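## Task

Put the red column on top of the white cube so it stands upright and sits about in the middle of it.

## Robot and tools

Robot: two YAM arms, left_arm and right_arm, each with a parallel two-finger gripper and a wrist camera. The scene frame has its origin at table-top height midway between the nominal bases, +z up, +x out over the table, and left_arm on the +y side (arm names do not match image left/right). Calibrated bases: left_arm at (-0.016, +0.326, 0) m, right_arm at (-0.026, -0.331, 0) m, both nearly unrotated. A camera stand sits behind the arms.

Frames: every hand pose, velocity, target and wrist-camera pose is given in that arm's own base frame; cam_high and the table use the scene frame. Offsets run along the arm's base axes, and rotations pivot about the Hand target position. The gripper's fingers point along its +z and open/close along its y. end_effector_position (metres) is the point between the pads, roughly 1 cm short of the fingertips; orientation is end_effector_quat_wxyz. Reported poses can be off by a few cm, more at long reach.

Row layout (shared by execute_actions and move): one flat list of 14 numbers, each in [-1, 1], always covering both arms: dx, dy, dz, rx, ry, rz, opening for left_arm, then the same seven for right_arm. dx..rz are an offset, not a pose, measured from that arm's Hand target at the start of the action or move; 1.0 equals 0.6 m or 180 degrees; rx, ry, rz form a single rotation vector. Because each call starts from the current Hand target, sending the same offset twice moves further. Sending six zeros re-commands the current Hand target. opening is absolute: +1 fully open (0.094 m), -1 closed; it is always a command, so resend the present value to keep a gripper unchanged. Translations longer than 1.0 get shortened along their direction. Each step, orientation commands are clipped to within 40 degrees of the measured orientation.

execute_actions(actions, cameras): actions is a list of actions; each action is up to 15 rows, one per 1/30 s step, all offsets relative to the action's starting Hand target (not the previous row); a short action repeats its final row. An empty list returns state plus images. cameras: names such as cam_high, cam_left_wrist, cam_right_wrist, ["all"], or []; a wrong name invalidates the call.

move(target, speed, blend, opening_speed, grip_force, blocking, cameras): drives each gripper in a straight line toward target, which is one 14-number row or a list of up to 15 rows, every row an offset from the same starting Hand targets. speed: m/s, 0.002 to 2.9 (default 0.25), one value or one per row; rotation speed is capped at twice that in rad/s. blend: corner rounding in m for lists (0 = stop at each point). opening_speed: rate of change on the -1..+1 scale per second, at least 0.2; use it for gentle closing. grip_force: newtons per pad, 10 to 50, one value or one per arm; it persists, and lower values close slowly. blocking=false returns after about 0.5 s while the motion continues. Paths do not avoid obstacles or the other arm; fast moves lag, overshoot and strike harder. Avoid routing a gripper near its own base; go around it. The result adds a move: line: done (within 10 mm and 2 degrees), off_target, moving, held, fault, plus limits such as paced (pose clipped) or held (steps withheld).

wait(seconds 0 to 10): lets time pass with the last commands held. stop(): brakes a running move. zoom_image(camera, region [x0,y0,x1,y1] pixels, at most 504x504) enlarges the newest image of cam_high, cam_left_wrist or cam_right_wrist (each 672x504). read_manual(section="licences") gives licence text only. finished_scene(scene): ends the current scene given its number (1 to 3); irreversible, so call it only once the stack stands unaided.

Results: Hand target is the last commanded pose after clipping; grippers often rest a few cm short, and only a new command (even zeros) re-requests it; if still short, send the gap as an offset. grip_measured is the measured opening on the command scale (empty reads up to about 2.5 mm wide; on a hard part up to ~3 mm narrower). grip_effort_nm is gripper motor effort (negative = closing), not pad force. Joint torques, Joint velocities ("within noise" means still), Motor temperatures, Tool commands and step readings of end_effector_position also appear. MOTOR HOT appears at 75 °C; at 90 °C the arm folds and idles; at 100 °C it drops. Avoid long loaded holds, stretched poses and pushing into unreachable targets.

Grasping: close to well below the part width to get full squeeze; release by commanding an opening clearly above grip_measured. A gripper pushed against something keeps pressing until commanded back past its current position.

Avoid: dropping parts or releasing them while moving, hitting the table or fixtures hard, knocking anything off the table, collisions or squeezes between the two arms (their grippers and cameras are not guarded), loads on the wrist camera cables, and fault stops. Objects may occasionally be nudged by outside pushes, so recheck before finishing.

Each tool is called after ">>>" as name(argument=value, ...) on one line, values as JSON.

## Session

>>> execute_actions(actions=[])

Scene clock: 0.00 s.
left_arm: end_effector_position=(+0.3940, -0.0087, +0.1220) grip_measured=+1.000 grip_effort_nm=n/a end_effector_quat_wxyz=(+0.615, +0.011, +0.788, -0.030) | right_arm: end_effector_position=(+0.3889, -0.0018, +0.3946) grip_measured=-0.180 grip_effort_nm=n/a end_effector_quat_wxyz=(+0.693, -0.001, +0.721, -0.001)
Joint positions: left_arm=[0.006 1.48 0.331 0.904 0.068 -0.019 0.094] | right_arm=[-0.012 1.065 1.045 -0.02 -0.011 -0.003 0.039]
Joint velocities: within noise
Joint torques (N m): no reading
Motor temperatures (°C): left_arm=[27 28 29 27 22 24 26] | right_arm=[25 24 33 31 26 26 24]
Heat: left arm: 29 °C; right arm: 33 °C.
Hand target: left_arm +0.3959, -0.0087, +0.1274; +0.620, +0.011, +0.784, -0.030 | right_arm +0.3862, -0.0017, +0.4027; +0.700, -0.001, +0.714, -0.002
Tool commands: left_gripper/opening=+1.0 right_gripper/opening=-0.180362

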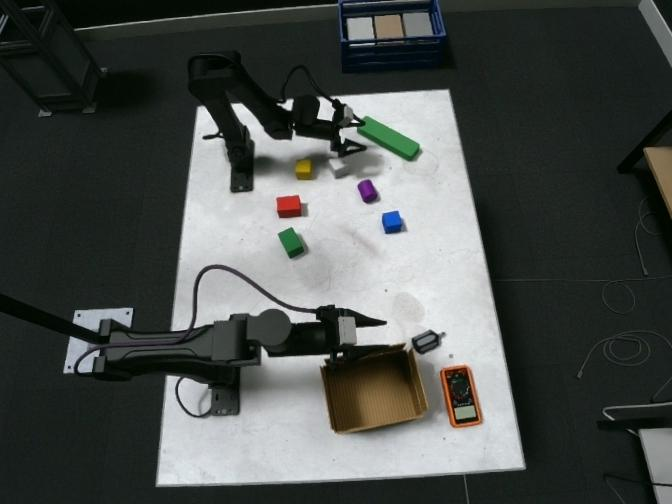

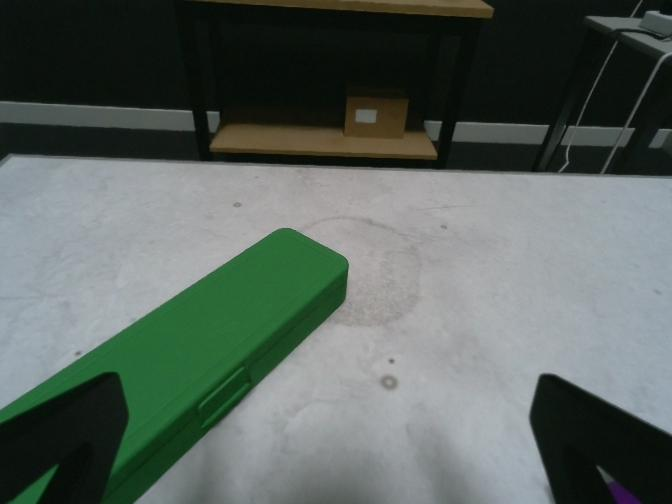

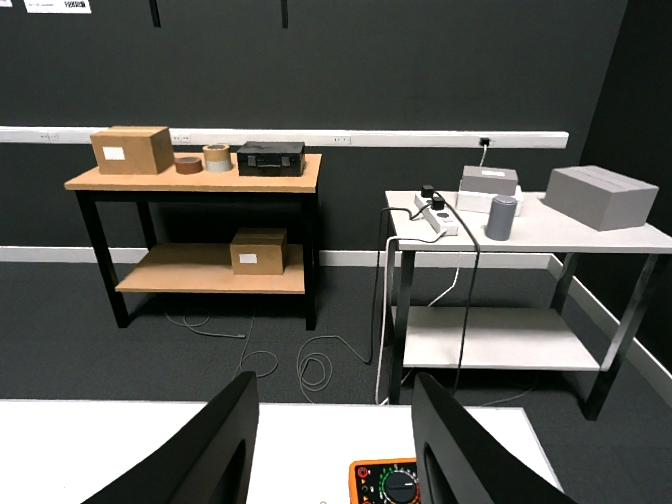

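>>> zoom_image(camera="cam_high", region=[230, 100, 450, 265])

Scaled by 2.291 from the camera's 672x504 image, which has a finer 960x720 frame.

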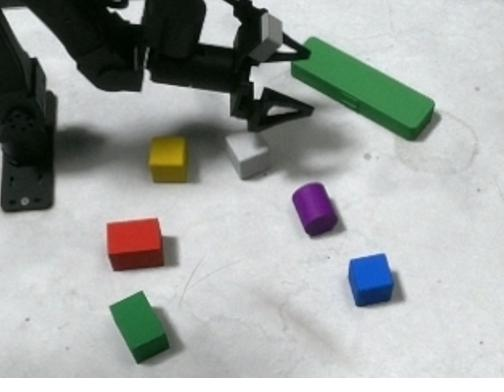

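>>> move(target=[[0,0,0.16,0,0,0,1,0,0,0,0,0,0,-0.18],[-0.327,-0.34,0.15,0.0205,0.4257,0.0076,1,0,0,0,0,0,0,-0.18]], blend=[0.04,0], cameras=["all"])

Scene clock: 65.93 s.
left_arm: end_effector_position=(+0.1972, -0.2085, +0.2095) grip_measured=+1.000 grip_effort_nm=-0.01 end_effector_quat_wxyz=(+0.030, +0.002, +0.999, -0.031) | right_arm: end_effector_position=(+0.3889, -0.0018, +0.3946) grip_measured=-0.180 grip_effort_nm=0.06 end_effector_quat_wxyz=(+0.693, -0.001, +0.721, -0.001)
Joint positions: left_arm=[-0.817 1.59 1.658 -1.552 -0.001 -0.813 0.094] | right_arm=[-0.012 1.065 1.045 -0.02 -0.011 -0.003 0.039]
Joint torques (N m): left_arm=[-0.28 -4.85 8.66 0.82 -0.02 -0.11] | right_arm=[-0.03 -3.73 7.57 1.68 0 0]
Motor temperatures (°C): left_arm=[27 30 32 35 22 24 26] | right_arm=[25 24 34 36 26 25 24]
Heat: left arm: 35 °C; right arm: 36 °C.
Hand target: left_arm +0.1997, -0.2127, +0.2175; +0.001, +0.000, +1.000, -0.001 | right_arm +0.3862, -0.0017, +0.4027; +0.700, -0.001, +0.714, -0.002
Off the commanded pose: left_arm 0.009 m, 5 deg | right_arm 0.009 m, 1 deg.
joint sent to its limit (left arm) — joint 4 (wrist pitch), lower limit. The joint targets are off in orientation, not in position.
move: off_target (left_arm); blend cut to 0 m at target 1
camera_calibration:
cam_left_wrist: T_world_to_cam=[[-0.00259542, -0.997616, 0.0689566, -0.222966], [-0.926487, 0.0283486, 0.375257, 0.144642], [-0.376317, -0.0629134, -0.924352, 0.34746], [0, 0, 0, 1]] pos_world=[0.264185, -0.204675, 0.282272]

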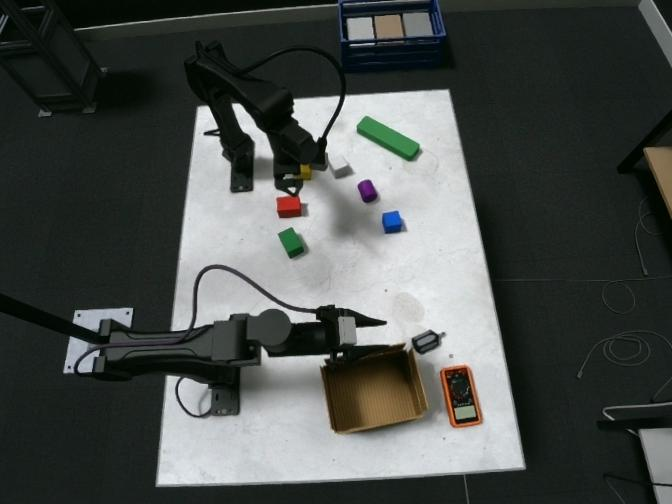

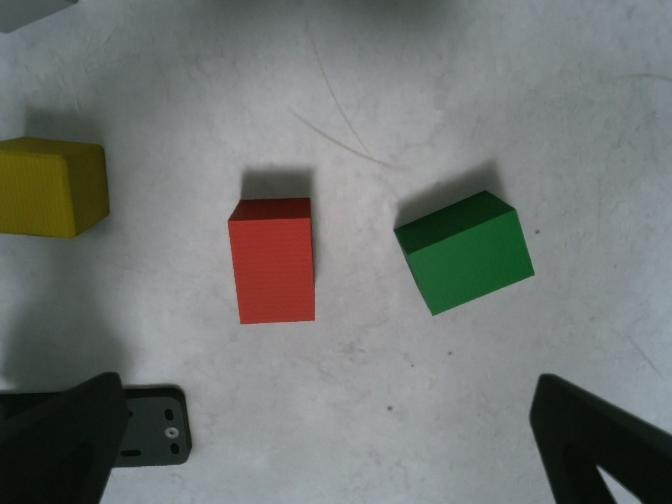

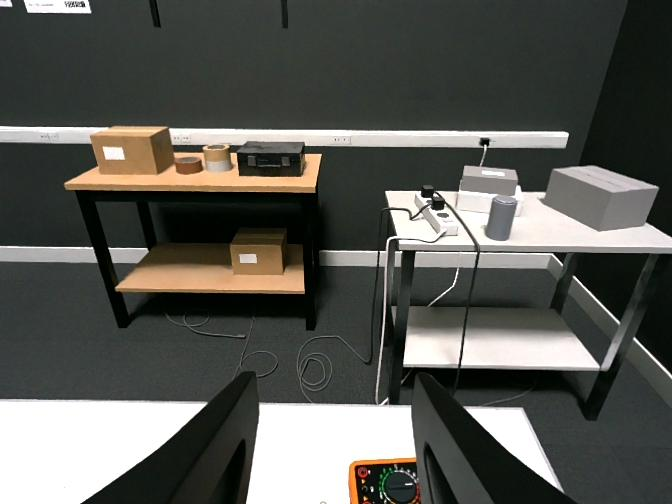

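>>> move(target=[-0.058,0.048,-0.16,0,0.0833,0,0.49,0,0,0,0,0,0,-0.18], cameras=["cam_left_wrist"])

Scene clock: 100.03 s.
left_arm: end_effector_position=(+0.1646, -0.1843, +0.1258) grip_measured=+0.493 grip_effort_nm=-0.16 end_effector_quat_wxyz=(-0.127, -0.001, +0.992, +0.000) | right_arm: end_effector_position=(+0.3889, -0.0018, +0.3946) grip_measured=-0.180 grip_effort_nm=0.06 end_effector_quat_wxyz=(+0.693, -0.001, +0.721, -0.001)
Joint positions: left_arm=[-0.724 1.651 1.361 -1.473 0.167 -0.71 0.07] | right_arm=[-0.012 1.065 1.045 -0.02 -0.011 -0.003 0.039]
Joint torques (N m): left_arm=[0.39 -5.79 4.3 0.51 0.1 0.05] | right_arm=[-0.05 -3.73 7.57 1.67 0 0]
Motor temperatures (°C): left_arm=[27 29 36 30 22 24 26] | right_arm=[25 24 34 36 25 25 24]
Heat: left arm: 36 °C; right arm: 36 °C.
Hand target: left_arm +0.1649, -0.1839, +0.1215; -0.130, +0.000, +0.992, -0.001 | right_arm +0.3862, -0.0017, +0.4027; +0.700, -0.001, +0.714, -0.002
Off the commanded pose: left_arm 0.004 m, 0 deg | right_arm 0.009 m, 1 deg.
move: done
camera_calibration:
cam_left_wrist: T_world_to_cam=[[0.00796514, -0.99996, 0.00413865, -0.187146], [-0.764939, -0.00342731, 0.644093, 0.0788143], [-0.644053, -0.00829611, -0.764936, 0.293439], [0, 0, 0, 1]] pos_world=[0.250769, -0.184434, 0.174473]
Images, in order (width x height): cam_left_wrist 672x504.

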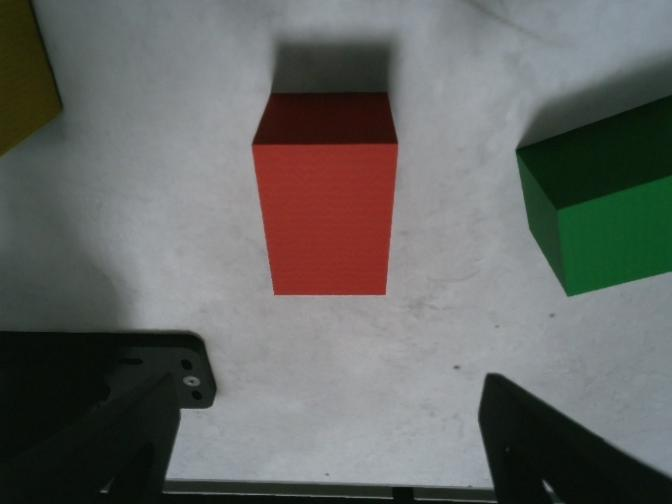

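>>> move(target=[-0.005,0.002,-0.1625,0,0,0,0.49,0,0,0,0,0,0,-0.18], cameras=["cam_left_wrist","cam_high"], speed=0.12)

>>> move(target=[0,0,0,0,0,0,-0.1,0,0,0,0,0,0,-0.18], opening_speed=0.4, cameras=["cam_left_wrist"])

Scene clock: 110.00 s.
left_arm: end_effector_position=(+0.1637, -0.1839, +0.0291) grip_measured=+0.493 grip_effort_nm=-0.16 end_effector_quat_wxyz=(-0.126, -0.001, +0.992, -0.002) | right_arm: end_effector_position=(+0.3889, -0.0018, +0.3946) grip_measured=-0.180 grip_effort_nm=0.07 end_effector_quat_wxyz=(+0.693, -0.001, +0.721, -0.001)
Joint positions: left_arm=[-0.724 1.732 1.056 -1.083 0.169 -0.71 0.07] | right_arm=[-0.012 1.065 1.045 -0.02 -0.011 -0.003 0.039]
Joint torques (N m): left_arm=[0.08 -5.78 3.82 0.53 0.11 0] | right_arm=[-0.05 -3.71 7.57 1.68 -0.01 0]
Heat: left arm: 34 °C; right arm: 37 °C.
Hand target: left_arm +0.1619, -0.1827, +0.0239; -0.130, +0.000, +0.992, -0.001 | right_arm +0.3862, -0.0017, +0.4027; +0.700, -0.001, +0.714, -0.002
Off the commanded pose: left_arm 0.006 m, 0 deg | right_arm 0.009 m, 1 deg.
move: done
camera_calibration:
cam_left_wrist: T_world_to_cam=[[0.00790389, -0.999934, 0.00834406, -0.186437], [-0.766512, -0.000699675, 0.642229, 0.141317], [-0.642181, -0.0114719, -0.766467, 0.218114], [0, 0, 0, 1]] pos_world=[0.249863, -0.183824, 0.077975]
Images, in order (width x height): cam_high 672x504, cam_left_wrist 672x504.

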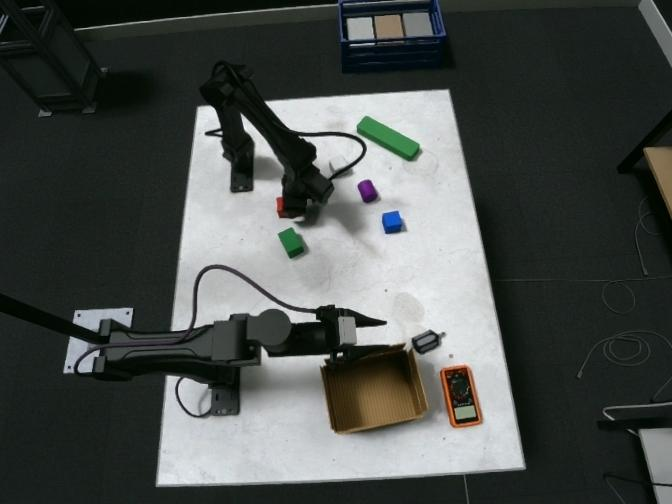

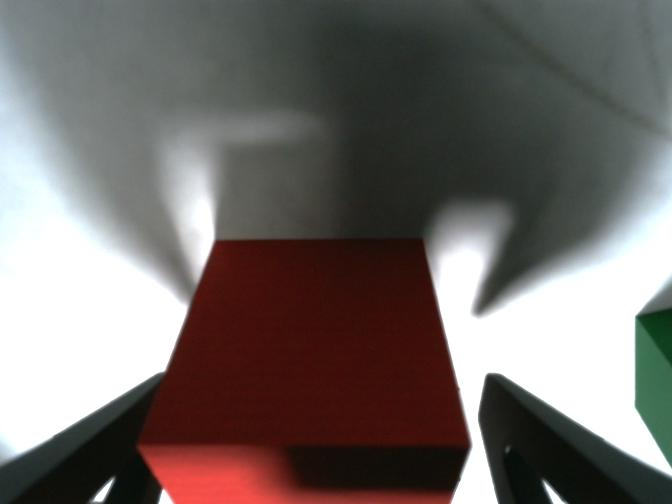

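Scene clock: 111.70 s.
left_arm: end_effector_position=(+0.1638, -0.1841, +0.0291) grip_measured=-0.020 grip_effort_nm=-1.03 end_effector_quat_wxyz=(-0.126, -0.001, +0.992, -0.002) | right_arm: end_effector_position=(+0.3889, -0.0018, +0.3946) grip_measured=-0.180 grip_effort_nm=0.06 end_effector_quat_wxyz=(+0.693, -0.001, +0.721, -0.001)
Joint positions: left_arm=[-0.724 1.732 1.056 -1.082 0.17 -0.71 0.046] | right_arm=[-0.012 1.065 1.045 -0.02 -0.011 -0.003 0.039]
Joint torques (N m): left_arm=[0.06 -5.78 3.82 0.52 0.1 0] | right_arm=[-0.05 -3.71 7.57 1.68 0 0]
Heat: left arm: 34 °C; right arm: 37 °C.
Hand target: left_arm +0.1619, -0.1827, +0.0239; -0.130, +0.000, +0.992, -0.001 | right_arm +0.3862, -0.0017, +0.4027; +0.700, -0.001, +0.714, -0.002
Off the commanded pose: left_arm 0.006 m, 1 deg | right_arm 0.009 m, 1 deg.
move: done
camera_calibration:
cam_left_wrist: T_world_to_cam=[[0.00801135, -0.999924, 0.00942092, -0.186743], [-0.766517, -0.0000904929, 0.642224, 0.141431], [-0.642174, -0.0123664, -0.766459, 0.217945], [0, 0, 0, 1]] pos_world=[0.249863, -0.184021, 0.0779748]
Images, in order (width x height): cam_left_wrist 672x504.

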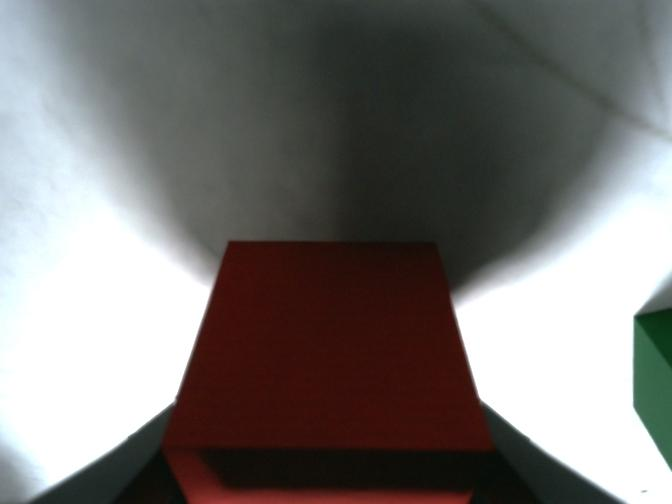

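>>> move(target=[[0,0,0.2,0,0,0,-0.1,0,0,0,0,0,0,-0.18],[0.33,-0.195,0.21,-0.1306,-0.4875,-0.1306,-0.1,0,0,0,0,0,0,-0.18]], blend=[0.03,0], cameras=["cam_left_wrist","cam_high"])

Scene clock: 135.83 s.
left_arm: end_effector_position=(+0.3598, -0.3036, +0.1598) grip_measured=-0.021 grip_effort_nm=-1.04 end_effector_quat_wxyz=(+0.592, +0.202, +0.763, -0.165) | right_arm: end_effector_position=(+0.3889, -0.0018, +0.3946) grip_measured=-0.180 grip_effort_nm=0.06 end_effector_quat_wxyz=(+0.693, -0.001, +0.721, -0.001)
Joint positions: left_arm=[-0.803 1.636 0.707 0.672 -0.264 -0.081 0.046] | right_arm=[-0.012 1.065 1.045 -0.02 -0.011 -0.003 0.039]
Joint torques (N m): left_arm=[0.51 -5.53 4.52 2.79 -0.06 0.05] | right_arm=[-0.05 -3.73 7.54 1.68 0 0]
Heat: left arm: 32 °C; right arm: 37 °C.
Hand target: left_arm +0.3599, -0.2996, +0.1499; +0.588, +0.205, +0.766, -0.158 | right_arm +0.3862, -0.0017, +0.4027; +0.700, -0.001, +0.714, -0.002
Off the commanded pose: left_arm 0.011 m, 1 deg | right_arm 0.009 m, 1 deg.
move: off_target (left_arm)
camera_calibration:
cam_left_wrist: T_world_to_cam=[[-0.507691, -0.861346, 0.0182547, -0.0828052], [-0.557401, 0.312237, -0.769293, 0.452875], [0.656927, -0.400738, -0.638635, -0.163245], [0, 0, 0, 1]] pos_world=[0.317634, -0.278147, 0.245651]
Images, in order (width x height): cam_high 672x504, cam_left_wrist 672x504.

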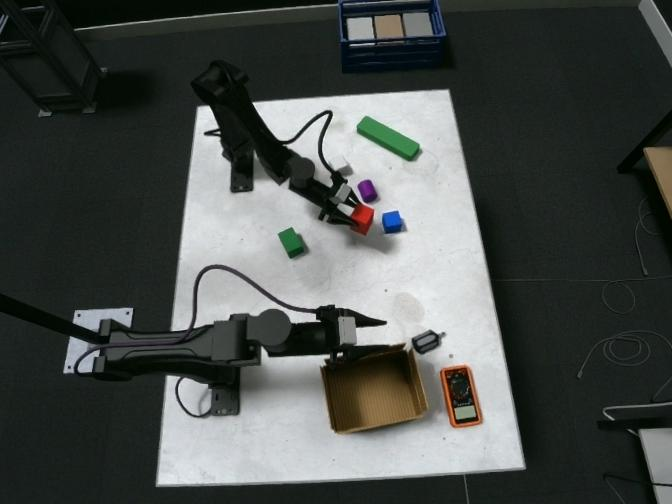

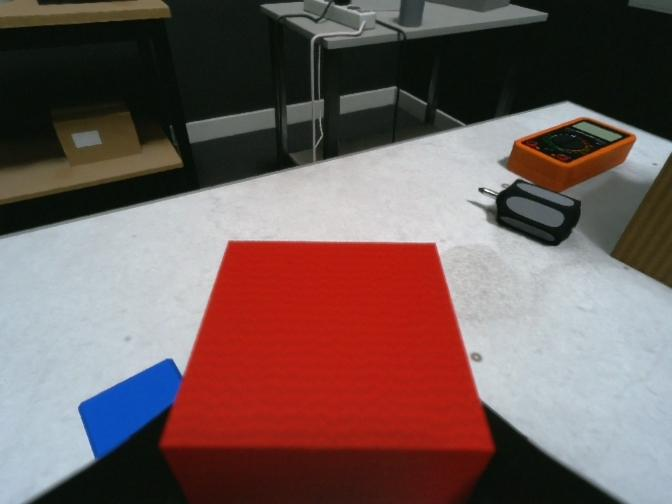

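>>> move(target=[[-0.025,-0.025,-0.175,0,0,0,-0.1,0,0,0,0,0,0,-0.18]], cameras=["cam_left_wrist","cam_high"], speed=0.15)

Scene clock: 146.10 s.
left_arm: end_effector_position=(+0.3483, -0.3176, +0.0523) grip_measured=-0.021 grip_effort_nm=-1.04 end_effector_quat_wxyz=(+0.591, +0.206, +0.762, -0.163) | right_arm: end_effector_position=(+0.3889, -0.0018, +0.3946) grip_measured=-0.180 grip_effort_nm=0.06 end_effector_quat_wxyz=(+0.693, -0.001, +0.721, -0.001)
Joint positions: left_arm=[-0.861 2.064 0.616 1.184 -0.318 -0.088 0.046] | right_arm=[-0.012 1.065 1.045 -0.02 -0.011 -0.003 0.039]
Joint torques (N m): left_arm=[-0.47 -6.89 2.63 2.77 -0.2 -0.08] | right_arm=[-0.03 -3.73 7.56 1.68 0 0]
Heat: left arm: 32 °C; right arm: 37 °C.
Hand target: left_arm +0.3449, -0.3146, +0.0448; +0.588, +0.205, +0.766, -0.158 | right_arm +0.3862, -0.0017, +0.4027; +0.700, -0.001, +0.714, -0.002
Off the commanded pose: left_arm 0.009 m, 1 deg | right_arm 0.009 m, 1 deg.
move: done
camera_calibration:
cam_left_wrist: T_world_to_cam=[[-0.511403, -0.859289, 0.00939662, -0.0963461], [-0.554463, 0.321593, -0.767561, 0.369954], [0.656535, -0.397743, -0.640908, -0.228751], [0, 0, 0, 1]] pos_world=[0.306037, -0.292748, 0.138259]
Images, in order (width x height): cam_high 672x504, cam_left_wrist 672x504.

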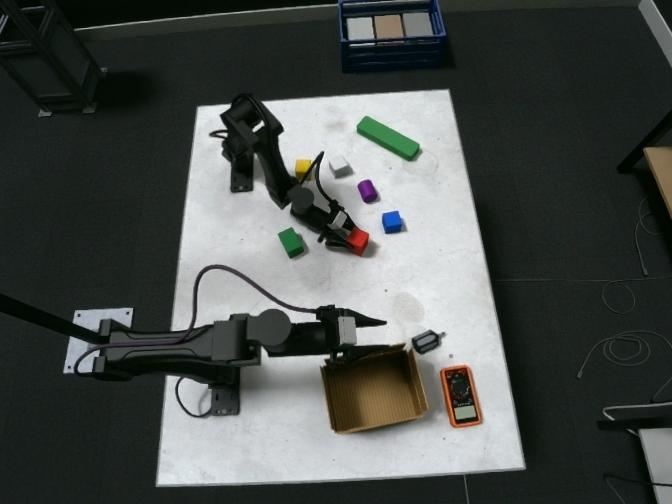

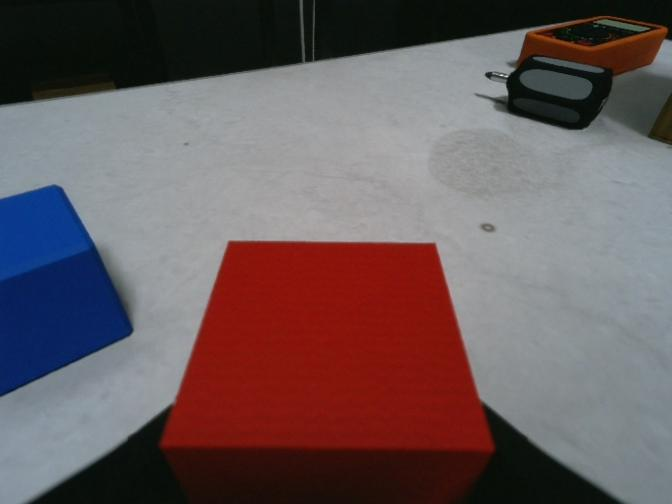

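>>> move(target=[0,0,-0.01,0,0,0,-0.1,0,0,0,0,0,0,-0.18], speed=0.03)

>>> move(target=[0,0,-0.006,0,0,0,-0.1,0,0,0,0,0,0,-0.18], speed=0.03)

Scene clock: 150.40 s.
left_arm: end_effector_position=(+0.3483, -0.3174, +0.0464) grip_measured=-0.021 grip_effort_nm=-1.04 end_effector_quat_wxyz=(+0.592, +0.206, +0.762, -0.162) | right_arm: end_effector_position=(+0.3889, -0.0018, +0.3946) grip_measured=-0.180 grip_effort_nm=0.06 end_effector_quat_wxyz=(+0.693, -0.001, +0.721, -0.001)
Joint positions: left_arm=[-0.861 2.092 0.616 1.213 -0.319 -0.088 0.046] | right_arm=[-0.012 1.065 1.045 -0.02 -0.011 -0.003 0.039]
Joint torques (N m): left_arm=[-0.46 -6.91 2.58 2.75 -0.2 -0.08] | right_arm=[-0.03 -3.71 7.56 1.68 0 0]
Motor temperatures (°C): left_arm=[27 31 31 33 22 24 28] | right_arm=[25 24 34 38 25 25 24]
Heat: left arm: 33 °C; right arm: 38 °C.
Hand target: left_arm +0.3449, -0.3146, +0.0389; +0.588, +0.205, +0.766, -0.158 | right_arm +0.3862, -0.0017, +0.4027; +0.700, -0.001, +0.714, -0.002
Off the commanded pose: left_arm 0.009 m, 1 deg | right_arm 0.009 m, 1 deg.
move: done

Scene clock: 151.17 s.
left_arm: end_effector_position=(+0.3488, -0.3176, +0.0459) grip_measured=-0.021 grip_effort_nm=-1.04 end_effector_quat_wxyz=(+0.596, +0.204, +0.759, -0.165) | right_arm: end_effector_position=(+0.3889, -0.0018, +0.3946) grip_measured=-0.180 grip_effort_nm=0.06 end_effector_quat_wxyz=(+0.693, -0.001, +0.721, -0.001)
Joint positions: left_arm=[-0.861 2.107 0.616 1.24 -0.32 -0.088 0.046] | right_arm=[-0.012 1.065 1.045 -0.02 -0.011 -0.003 0.039]
Joint torques (N m): left_arm=[-0.47 -6.76 2.55 2.65 -0.18 -0.08] | right_arm=[-0.05 -3.73 7.56 1.68 0 0]
Heat: left arm: 33 °C; right arm: 38 °C.
Hand target: left_arm +0.3449, -0.3146, +0.0352; +0.588, +0.205, +0.766, -0.158 | right_arm +0.3862, -0.0017, +0.4027; +0.700, -0.001, +0.714, -0.002
Off the commanded pose: left_arm 0.012 m, 1 deg | right_arm 0.009 m, 1 deg.
move: off_target (left_arm)

>>> move(target=[[0,0,0.004,0,0,0,-0.1,0,0,0,0,0,0,-0.18],[0,0,0.004,0,0,0,0.45,0,0,0,0,0,0,-0.18]], speed=0.03, opening_speed=0.5, cameras=["cam_left_wrist"])

Scene clock: 157.77 s.
left_arm: end_effector_position=(+0.3488, -0.3176, +0.0459) grip_measured=+0.447 grip_effort_nm=0.13 end_effector_quat_wxyz=(+0.596, +0.204, +0.759, -0.165) | right_arm: end_effector_position=(+0.3889, -0.0018, +0.3946) grip_measured=-0.180 grip_effort_nm=0.06 end_effector_quat_wxyz=(+0.693, -0.001, +0.721, -0.001)
Joint positions: left_arm=[-0.861 2.107 0.616 1.24 -0.32 -0.088 0.068] | right_arm=[-0.012 1.065 1.045 -0.02 -0.011 -0.003 0.039]
Joint torques (N m): left_arm=[-0.47 -7.65 2.52 2.54 -0.19 -0.08] | right_arm=[-0.05 -3.71 7.57 1.67 0 0]
Heat: left arm: 34 °C; right arm: 38 °C.
Hand target: left_arm +0.3449, -0.3146, +0.0376; +0.588, +0.205, +0.766, -0.158 | right_arm +0.3862, -0.0017, +0.4027; +0.700, -0.001, +0.714, -0.002
Off the commanded pose: left_arm 0.010 m, 1 deg | right_arm 0.009 m, 1 deg.
move: done
camera_calibration:
cam_left_wrist: T_world_to_cam=[[-0.509883, -0.860147, 0.012853, -0.0970029], [-0.548656, 0.313655, -0.774982, 0.361118], [0.662567, -0.402202, -0.631853, -0.237042], [0, 0, 0, 1]] pos_world=[0.305726, -0.292042, 0.131331]
Images, in order (width x height): cam_left_wrist 672x504.

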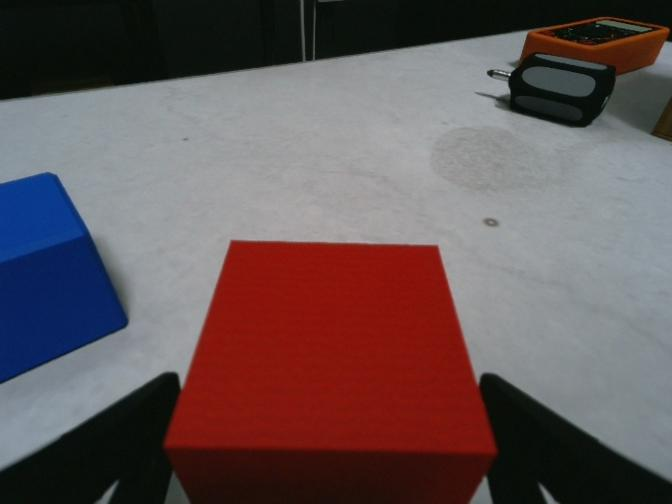

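>>> move(target=[[-0.084,0.049,0.023,0,0,0,0.45,0,0,0,0,0,0,-0.18],[-0.1,0.058,0.15,0.06,0.1,0,0.5,0,0,0,0,0,0,-0.18],[-0.0588,0.0337,0.1407,0.1114,0.193,0,0.5,0,0,0,0,0,0,-0.18]], speed=[0.08,0.2,0.2], blend=[0.005,0.02,0], cameras=["cam_left_wrist","cam_high"])

Scene clock: 181.37 s.
left_arm: end_effector_position=(+0.3019, -0.2889, +0.1124) grip_measured=+0.497 grip_effort_nm=0.13 end_effector_quat_wxyz=(+0.282, +0.254, +0.922, -0.073) | right_arm: end_effector_position=(+0.3889, -0.0018, +0.3946) grip_measured=-0.180 grip_effort_nm=0.07 end_effector_quat_wxyz=(+0.693, -0.001, +0.721, -0.001)
Joint positions: left_arm=[-0.842 1.642 1.159 -0.521 -0.177 -0.252 0.07] | right_arm=[-0.012 1.065 1.045 -0.02 -0.011 -0.003 0.039]
Joint torques (N m): left_arm=[0.4 -6.22 9.68 1.79 -0.11 -0.11] | right_arm=[-0.03 -3.73 7.57 1.68 0 0]
Heat: left arm: 35 °C; right arm: 38 °C.
Hand target: left_arm +0.3096, -0.2944, +0.1220; +0.290, +0.247, +0.921, -0.078 | right_arm +0.3862, -0.0017, +0.4027; +0.700, -0.001, +0.714, -0.002
Off the commanded pose: left_arm 0.014 m, 1 deg | right_arm 0.009 m, 1 deg.
move: off_target (left_arm); blend cut to 0 m at target 2; target 2's new opening was sent with left_arm's hand 0.021 m and 3 deg from that target
camera_calibration:
cam_left_wrist: T_world_to_cam=[[-0.510005, -0.860169, -0.00215204, -0.0954253], [-0.850931, 0.50489, -0.144925, 0.453597], [0.125747, -0.0720814, -0.98944, 0.145177], [0, 0, 0, 1]] pos_world=[0.319056, -0.300634, 0.209176]
Images, in order (width x height): cam_high 672x504, cam_left_wrist 672x504.

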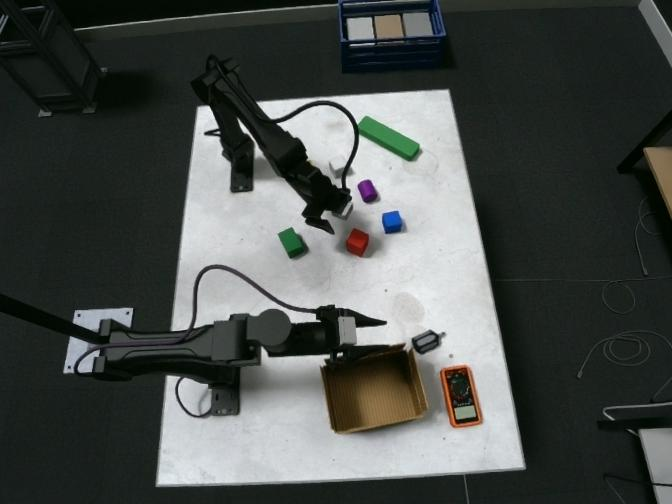

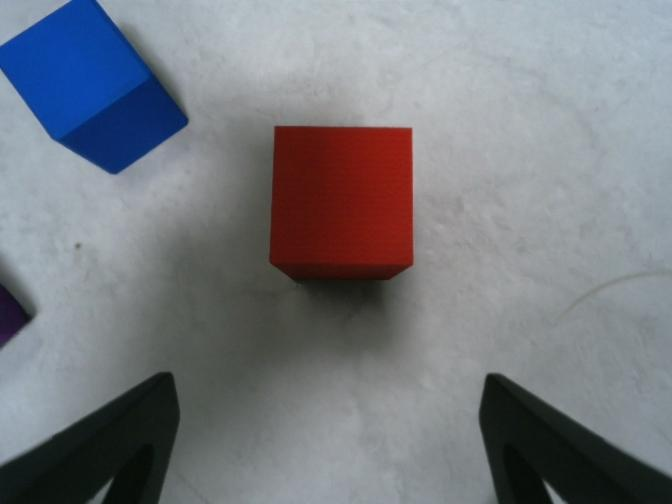

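>>> move(target=[0.0862,-0.0525,-0.1007,0,0,0,0.5,0,0,0,0,0,0,-0.18], speed=0.1, cameras=["cam_left_wrist"])

Scene clock: 185.90 s.
left_arm: end_effector_position=(+0.3475, -0.3153, +0.0495) grip_measured=+0.497 grip_effort_nm=0.13 end_effector_quat_wxyz=(+0.270, +0.249, +0.928, -0.068) | right_arm: end_effector_position=(+0.3889, -0.0018, +0.3946) grip_measured=-0.180 grip_effort_nm=0.06 end_effector_quat_wxyz=(+0.693, -0.001, +0.721, -0.001)
Joint positions: left_arm=[-0.797 1.919 1.252 -0.359 -0.152 -0.23 0.07] | right_arm=[-0.012 1.065 1.045 -0.02 -0.011 -0.003 0.039]
Joint torques (N m): left_arm=[0.4 -8.47 9.57 2.04 -0.09 0.05] | right_arm=[-0.03 -3.73 7.57 1.68 0 0]
Heat: left arm: 34 °C; right arm: 38 °C.
Hand target: left_arm +0.3613, -0.3260, +0.0617; +0.290, +0.247, +0.921, -0.078 | right_arm +0.3862, -0.0017, +0.4027; +0.700, -0.001, +0.714, -0.002
Off the commanded pose: left_arm 0.021 m, 3 deg | right_arm 0.009 m, 1 deg.
move: off_target (left_arm)
camera_calibration:
cam_left_wrist: T_world_to_cam=[[-0.498943, -0.866634, -0.00101817, -0.100821], [-0.860569, 0.495589, -0.117532, 0.495758], [0.102362, -0.0577655, -0.993069, 0.0881509], [0, 0, 0, 1]] pos_world=[0.367306, -0.327975, 0.145705]
Images, in order (width x height): cam_left_wrist 672x504.

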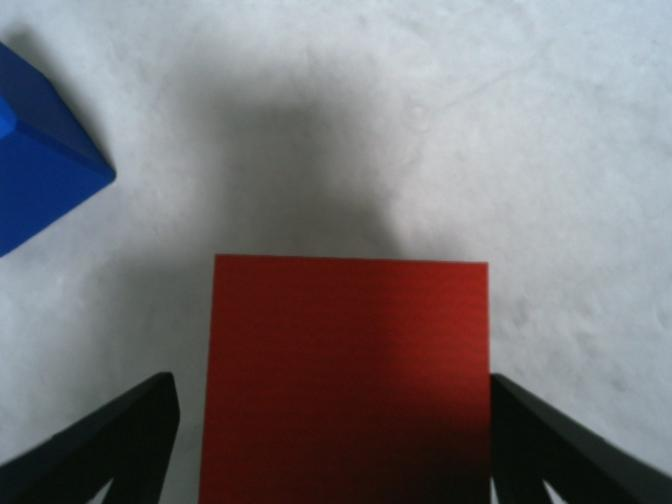

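>>> move(target=[0.008,-0.011,0.005,0,0,0,0.5,0,0,0,0,0,0,-0.18], speed=0.05, cameras=["cam_left_wrist"])

Scene clock: 191.27 s.
left_arm: end_effector_position=(+0.3580, -0.3260, +0.0586) grip_measured=+0.497 grip_effort_nm=0.13 end_effector_quat_wxyz=(+0.282, +0.247, +0.924, -0.075) | right_arm: end_effector_position=(+0.3889, -0.0018, +0.3946) grip_measured=-0.180 grip_effort_nm=0.06 end_effector_quat_wxyz=(+0.693, -0.001, +0.721, -0.001)
Joint positions: left_arm=[-0.797 1.942 1.304 -0.358 -0.152 -0.23 0.07] | right_arm=[-0.012 1.065 1.045 -0.02 -0.011 -0.003 0.039]
Joint torques (N m): left_arm=[0.16 -8.42 9.35 1.83 -0.1 0.02] | right_arm=[-0.05 -3.73 7.57 1.68 0 0]
Heat: left arm: 34 °C; right arm: 38 °C.
Hand target: left_arm +0.3662, -0.3326, +0.0647; +0.290, +0.247, +0.921, -0.078 | right_arm +0.3862, -0.0017, +0.4027; +0.700, -0.001, +0.714, -0.002
Off the commanded pose: left_arm 0.012 m, 1 deg | right_arm 0.009 m, 1 deg.
move: off_target (left_arm)
camera_calibration:
cam_left_wrist: T_world_to_cam=[[-0.498938, -0.866606, 0.00743065, -0.105396], [-0.857766, 0.492589, -0.146948, 0.510973], [0.123686, -0.0796917, -0.989116, 0.080479], [0, 0, 0, 1]] pos_world=[0.375755, -0.336622, 0.155473]
Images, in order (width x height): cam_left_wrist 672x504.

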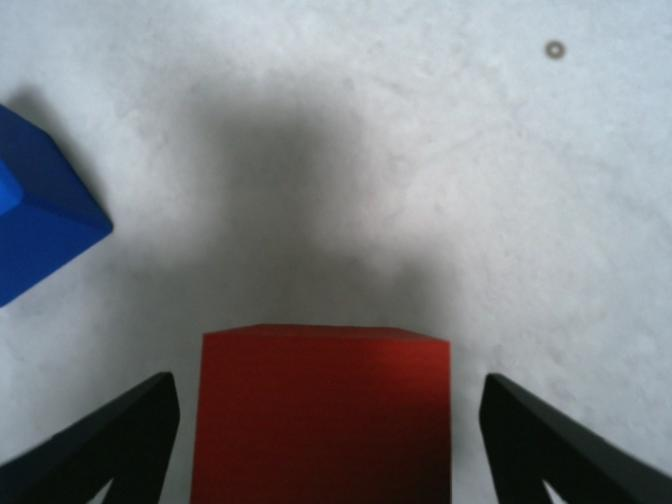

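>>> move(target=[0,0,0,0,0,0,-0.1,0,0,0,0,0,0,-0.18], opening_speed=0.4, cameras=["cam_left_wrist"])

Scene clock: 195.87 s.
left_arm: end_effector_position=(+0.3580, -0.3260, +0.0586) grip_measured=-0.020 grip_effort_nm=-1.03 end_effector_quat_wxyz=(+0.282, +0.247, +0.924, -0.075) | right_arm: end_effector_position=(+0.3889, -0.0018, +0.3946) grip_measured=-0.180 grip_effort_nm=0.06 end_effector_quat_wxyz=(+0.693, -0.001, +0.721, -0.001)
Joint positions: left_arm=[-0.797 1.942 1.304 -0.358 -0.152 -0.23 0.046] | right_arm=[-0.012 1.065 1.045 -0.02 -0.011 -0.003 0.039]
Joint torques (N m): left_arm=[0.17 -8.42 9.35 1.83 -0.11 0.02] | right_arm=[-0.03 -3.73 7.57 1.68 0 0]
Heat: left arm: 34 °C; right arm: 38 °C.
Hand target: left_arm +0.3662, -0.3326, +0.0647; +0.290, +0.247, +0.921, -0.078 | right_arm +0.3862, -0.0017, +0.4027; +0.700, -0.001, +0.714, -0.002
Off the commanded pose: left_arm 0.012 m, 1 deg | right_arm 0.009 m, 1 deg.
move: off_target (left_arm)
camera_calibration:
cam_left_wrist: T_world_to_cam=[[-0.498938, -0.866606, 0.00743065, -0.105396], [-0.857766, 0.492589, -0.146948, 0.510973], [0.123686, -0.0796917, -0.989116, 0.080479], [0, 0, 0, 1]] pos_world=[0.375755, -0.336622, 0.155473]
Images, in order (width x height): cam_left_wrist 672x504.

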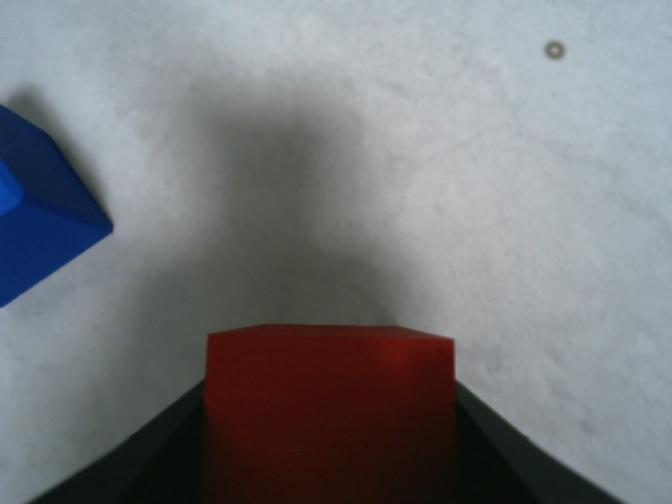

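>>> move(target=[[0,0,0.2,0,0,0,-0.1,0,0,0,0,0,0,-0.18],[-0.21,0.4377,0.259,0,0,0.111,-0.1,0,0,0,0,0,0,-0.18]], blend=[0.03,0], cameras=["cam_left_wrist","cam_high"])

Scene clock: 204.80 s.
left_arm: end_effector_position=(+0.2441, -0.0725, +0.2289) grip_measured=-0.021 grip_effort_nm=-1.04 end_effector_quat_wxyz=(+0.311, +0.080, +0.946, -0.031) | right_arm: end_effector_position=(+0.3889, -0.0018, +0.3946) grip_measured=-0.180 grip_effort_nm=0.06 end_effector_quat_wxyz=(+0.693, -0.001, +0.721, -0.001)
Joint positions: left_arm=[-0.371 0.98 1.117 -1.081 -0.11 -0.165 0.046] | right_arm=[-0.012 1.065 1.045 -0.02 -0.011 -0.003 0.039]
Joint torques (N m): left_arm=[0.49 -1.09 4.44 1.89 -0.03 0.06] | right_arm=[-0.03 -3.73 7.57 1.68 0 0]
Heat: left arm: 35 °C; right arm: 38 °C.
Hand target: left_arm +0.2402, -0.0698, +0.2201; +0.299, +0.083, +0.950, -0.027 | right_arm +0.3862, -0.0017, +0.4027; +0.700, -0.001, +0.714, -0.002
Off the commanded pose: left_arm 0.010 m, 2 deg | right_arm 0.009 m, 1 deg.
move: done
camera_calibration:
cam_left_wrist: T_world_to_cam=[[-0.172041, -0.984958, 0.0161284, -0.034161], [-0.9678, 0.165944, -0.189276, 0.326212], [0.183753, -0.0481723, -0.981791, 0.269128], [0, 0, 0, 1]] pos_world=[0.260378, -0.0748157, 0.326523]
Images, in order (width x height): cam_high 672x504, cam_left_wrist 672x504.

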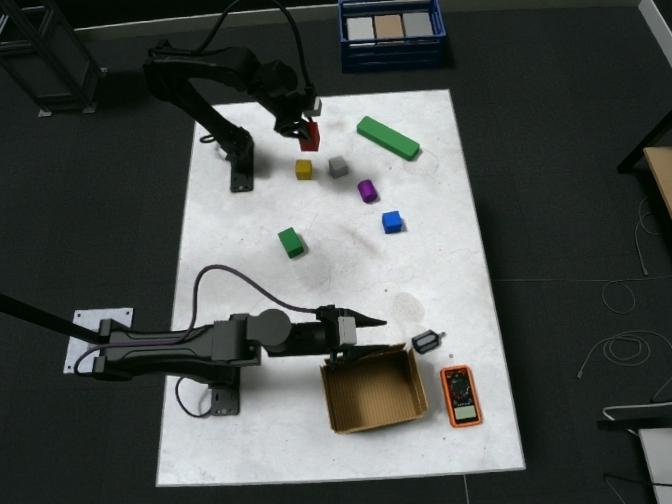

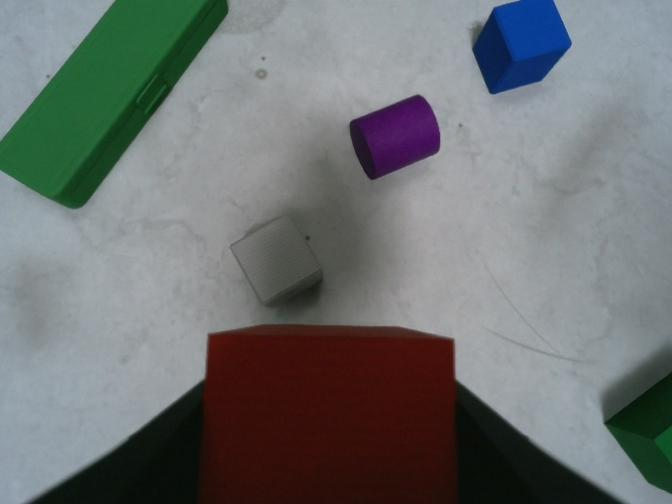

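>>> move(target=[[0.134,0.0445,-0.03,0,0,0.16,-0.1,0,0,0,0,0,0,-0.18],[0.134,0.0445,-0.15,0,0,0.16,-0.1,0,0,0,0,0,0,-0.18]], blend=[0.01,0], speed=0.15, cameras=["cam_left_wrist","cam_high"])

Scene clock: 218.33 s.
left_arm: end_effector_position=(+0.3201, -0.0486, +0.1342) grip_measured=-0.021 grip_effort_nm=-1.04 end_effector_quat_wxyz=(+0.294, -0.148, +0.944, +0.040) | right_arm: end_effector_position=(+0.3889, -0.0018, +0.3946) grip_measured=-0.180 grip_effort_nm=0.07 end_effector_quat_wxyz=(+0.693, -0.001, +0.721, -0.001)
Joint positions: left_arm=[-0.341 1.306 0.95 -0.708 -0.34 -0.562 0.046] | right_arm=[-0.012 1.065 1.045 -0.02 -0.011 -0.003 0.039]
Joint torques (N m): left_arm=[0.47 -3.73 5.14 1.93 -0.39 -0.11] | right_arm=[-0.03 -3.73 7.56 1.68 0 0]
Heat: left arm: 33 °C; right arm: 39 °C.
Hand target: left_arm +0.3206, -0.0433, +0.1301; +0.296, -0.156, +0.941, +0.048 | right_arm +0.3862, -0.0017, +0.4027; +0.700, -0.001, +0.714, -0.002
Off the commanded pose: left_arm 0.007 m, 1 deg | right_arm 0.009 m, 1 deg.
move: done
camera_calibration:
cam_left_wrist: T_world_to_cam=[[0.301897, -0.95314, 0.0195793, -0.146664], [-0.940784, -0.30118, -0.155616, 0.34203], [0.154221, 0.0285602, -0.987624, 0.177359], [0, 0, 0, 1]] pos_world=[0.338701, -0.0418443, 0.231261]
Images, in order (width x height): cam_high 672x504, cam_left_wrist 672x504.

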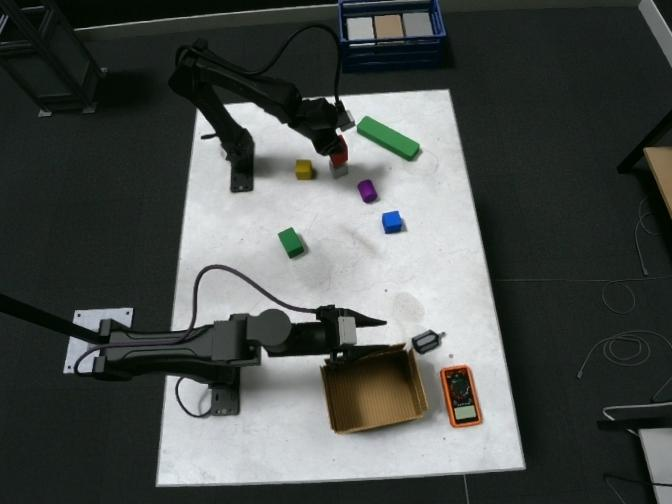

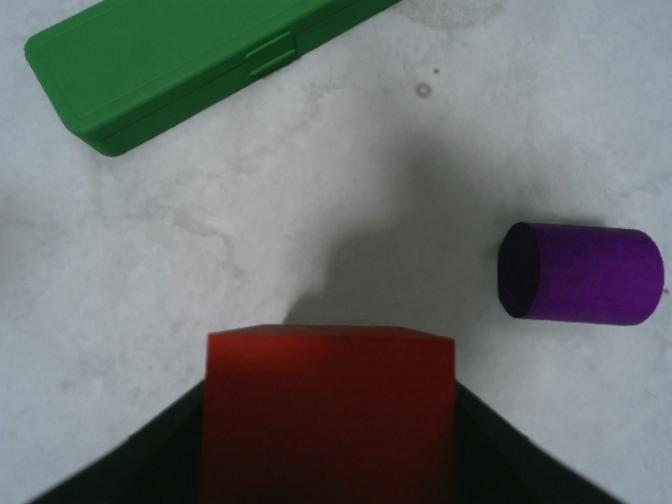

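>>> zoom_image(camera="cam_high", region=[280, 100, 400, 210])

Scaled by 4.200 from the camera's 672x504 image, which has a finer 960x720 frame.

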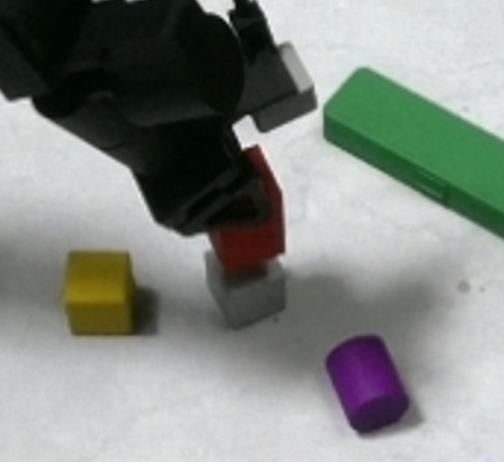

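>>> move(target=[0.0085,0.005,-0.05,0,0,0,-0.1,0,0,0,0,0,0,-0.18], speed=0.08, cameras=["cam_high"])

>>> zoom_image(camera="cam_high", region=[280, 100, 400, 210])

Scene clock: 227.33 s.
left_arm: end_effector_position=(+0.3268, -0.0444, +0.1070) grip_measured=-0.021 grip_effort_nm=-1.04 end_effector_quat_wxyz=(+0.299, -0.156, +0.941, +0.040) | right_arm: end_effector_position=(+0.3889, -0.0018, +0.3946) grip_measured=-0.180 grip_effort_nm=0.07 end_effector_quat_wxyz=(+0.693, -0.001, +0.721, -0.001)
Joint positions: left_arm=[-0.322 1.341 0.861 -0.571 -0.341 -0.559 0.046] | right_arm=[-0.012 1.065 1.045 -0.02 -0.011 -0.003 0.039]
Joint torques (N m): left_arm=[0.49 -3.63 4.83 1.97 -0.29 0.05] | right_arm=[-0.05 -3.71 7.56 1.67 0 0]
Heat: left arm: 33 °C; right arm: 39 °C.
Hand target: left_arm +0.3257, -0.0402, +0.1001; +0.296, -0.156, +0.941, +0.048 | right_arm +0.3862, -0.0017, +0.4027; +0.700, -0.001, +0.714, -0.002
Off the commanded pose: left_arm 0.008 m, 1 deg | right_arm 0.009 m, 1 deg.
move: done
Images, in order (width x height): cam_high 672x504.

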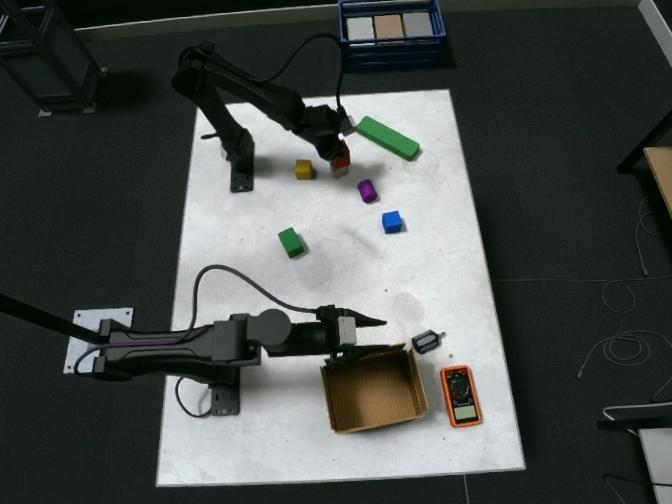

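Scaled by 4.200 from the camera's 672x504 image, which has a finer 960x720 frame.

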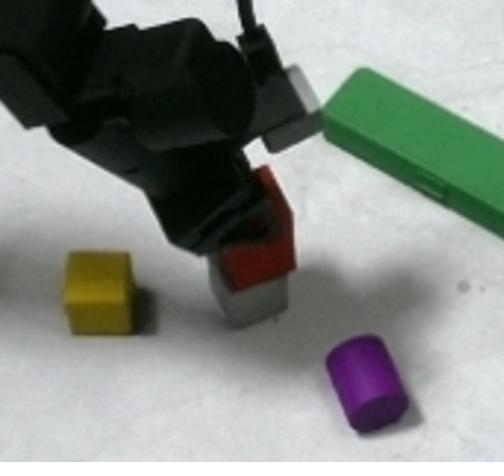

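>>> move(target=[-0.003,-0.001,-0.009,0,0,0,-0.1,0,0,0,0,0,0,-0.18], speed=0.03)

>>> move(target=[0,0,-0.007,0,0,0,-0.1,0,0,0,0,0,0,-0.18], speed=0.03)

Scene clock: 234.43 s.
left_arm: end_effector_position=(+0.3283, -0.0442, +0.1048) grip_measured=-0.021 grip_effort_nm=-1.04 end_effector_quat_wxyz=(+0.304, -0.157, +0.939, +0.039) | right_arm: end_effector_position=(+0.3889, -0.0018, +0.3946) grip_measured=-0.180 grip_effort_nm=0.06 end_effector_quat_wxyz=(+0.693, -0.001, +0.721, -0.001)
Joint positions: left_arm=[-0.322 1.341 0.845 -0.543 -0.345 -0.559 0.046] | right_arm=[-0.012 1.065 1.045 -0.02 -0.011 -0.003 0.039]
Joint torques (N m): left_arm=[0.12 -3.6 4.36 1.91 -0.27 0] | right_arm=[-0.05 -3.73 7.56 1.68 0 0]
Heat: left arm: 33 °C; right arm: 39 °C.
Hand target: left_arm +0.3239, -0.0408, +0.0948; +0.296, -0.156, +0.941, +0.048 | right_arm +0.3862, -0.0017, +0.4027; +0.700, -0.001, +0.714, -0.002
Off the commanded pose: left_arm 0.012 m, 1 deg | right_arm 0.009 m, 1 deg.
move: off_target (left_arm)

Scene clock: 235.27 s.
left_arm: end_effector_position=(+0.3312, -0.0440, +0.1050) grip_measured=-0.021 grip_effort_nm=-1.04 end_effector_quat_wxyz=(+0.313, -0.159, +0.936, +0.039) | right_arm: end_effector_position=(+0.3889, -0.0018, +0.3946) grip_measured=-0.180 grip_effort_nm=0.06 end_effector_quat_wxyz=(+0.693, -0.001, +0.721, -0.001)
Joint positions: left_arm=[-0.322 1.341 0.836 -0.517 -0.351 -0.559 0.046] | right_arm=[-0.012 1.065 1.045 -0.02 -0.011 -0.003 0.039]
Joint torques (N m): left_arm=[0.12 -3.26 4.1 1.84 -0.2 -0.01] | right_arm=[-0.05 -3.71 7.56 1.68 0 0]
Heat: left arm: 33 °C; right arm: 39 °C.
Hand target: left_arm +0.3238, -0.0408, +0.0905; +0.296, -0.156, +0.941, +0.048 | right_arm +0.3862, -0.0017, +0.4027; +0.700, -0.001, +0.714, -0.002
Off the commanded pose: left_arm 0.016 m, 2 deg | right_arm 0.009 m, 1 deg.
move: off_target (left_arm)

>>> move(target=[-0.006,-0.002,0.011,0,0,0,-0.1,0,0,0,0,0,0,-0.18], speed=0.03, cameras=["cam_high","cam_left_wrist"])

>>> zoom_image(camera="cam_high", region=[280, 100, 400, 210])

Scene clock: 246.00 s.
left_arm: end_effector_position=(+0.3312, -0.0440, +0.1050) grip_measured=-0.021 grip_effort_nm=-1.04 end_effector_quat_wxyz=(+0.313, -0.159, +0.936, +0.039) | right_arm: end_effector_position=(+0.3889, -0.0018, +0.3946) grip_measured=-0.180 grip_effort_nm=0.07 end_effector_quat_wxyz=(+0.693, -0.001, +0.721, -0.001)
Joint positions: left_arm=[-0.322 1.341 0.836 -0.517 -0.352 -0.559 0.046] | right_arm=[-0.012 1.065 1.045 -0.02 -0.011 -0.003 0.039]
Joint torques (N m): left_arm=[-0.61 -4.7 5.04 1.49 -0.25 -0.09] | right_arm=[-0.05 -3.73 7.57 1.67 0 0]
Heat: left arm: 32 °C; right arm: 39 °C.
Hand target: left_arm +0.3203, -0.0420, +0.0971; +0.296, -0.156, +0.941, +0.048 | right_arm +0.3862, -0.0017, +0.4027; +0.700, -0.001, +0.714, -0.002
Off the commanded pose: left_arm 0.014 m, 2 deg | right_arm 0.009 m, 1 deg.
move: off_target (left_arm)
camera_calibration:
cam_left_wrist: T_world_to_cam=[[0.321065, -0.946438, 0.0342531, -0.152607], [-0.92688, -0.321445, -0.193823, 0.347841], [0.194452, 0.0304812, -0.980438, 0.132662], [0, 0, 0, 1]] pos_world=[0.345607, -0.0366645, 0.202714]
Images, in order (width x height): cam_high 672x504, cam_left_wrist 672x504.

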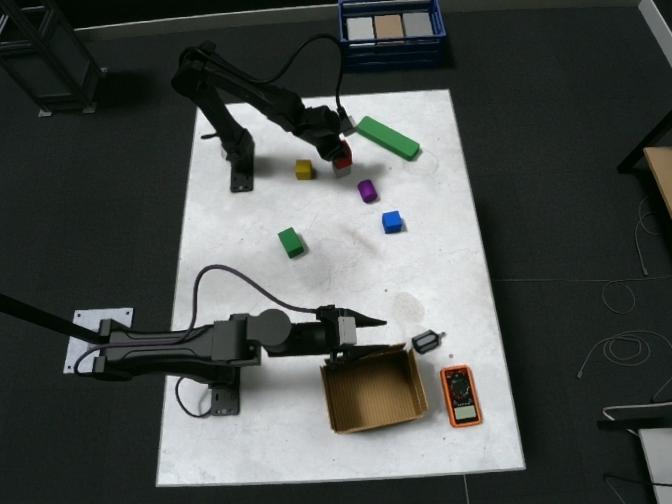

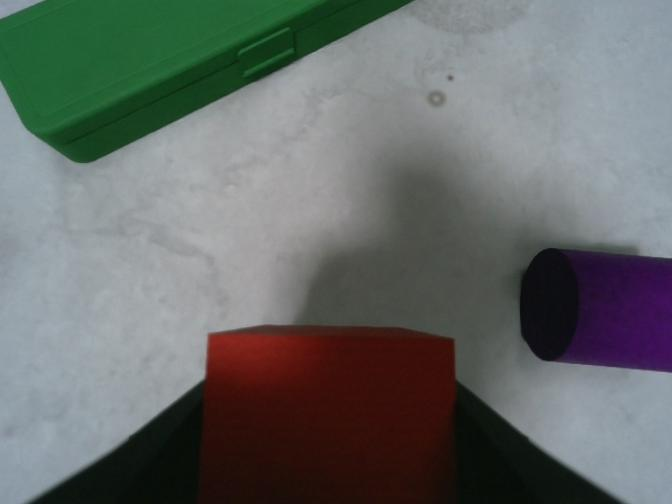

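Scaled by 4.200 from the camera's 672x504 image, which has a finer 960x720 frame.

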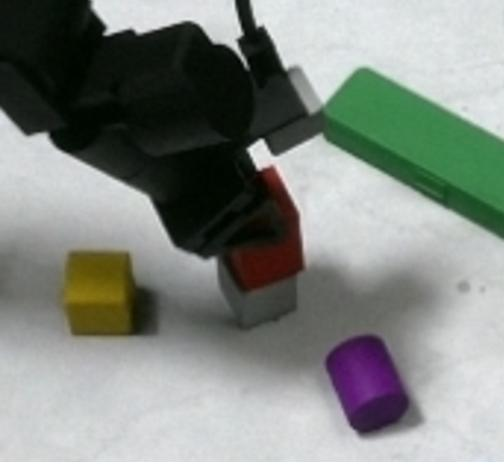

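>>> move(target=[0.0,0.0,0.012,-0.0055,0.0165,0,-0.1,0,0,0,0,0,0,-0.18], speed=0.03)

Scene clock: 256.67 s.
left_arm: end_effector_position=(+0.3212, -0.0432, +0.1036) grip_measured=-0.021 grip_effort_nm=-1.04 end_effector_quat_wxyz=(+0.284, -0.155, +0.945, +0.041) | right_arm: end_effector_position=(+0.3889, -0.0018, +0.3946) grip_measured=-0.180 grip_effort_nm=0.06 end_effector_quat_wxyz=(+0.693, -0.001, +0.721, -0.001)
Joint positions: left_arm=[-0.316 1.341 0.863 -0.602 -0.326 -0.559 0.046] | right_arm=[-0.012 1.065 1.045 -0.02 -0.011 -0.003 0.039]
Joint torques (N m): left_arm=[0.49 -2.93 8.58 1.3 -0.12 -0.06] | right_arm=[-0.05 -3.73 7.56 1.68 0 0]
Heat: left arm: 32 °C; right arm: 39 °C.
Hand target: left_arm +0.3203, -0.0421, +0.1043; +0.271, -0.157, +0.949, +0.044 | right_arm +0.3862, -0.0017, +0.4027; +0.700, -0.001, +0.714, -0.002
Off the commanded pose: left_arm 0.002 m, 2 deg | right_arm 0.009 m, 1 deg.
move: done


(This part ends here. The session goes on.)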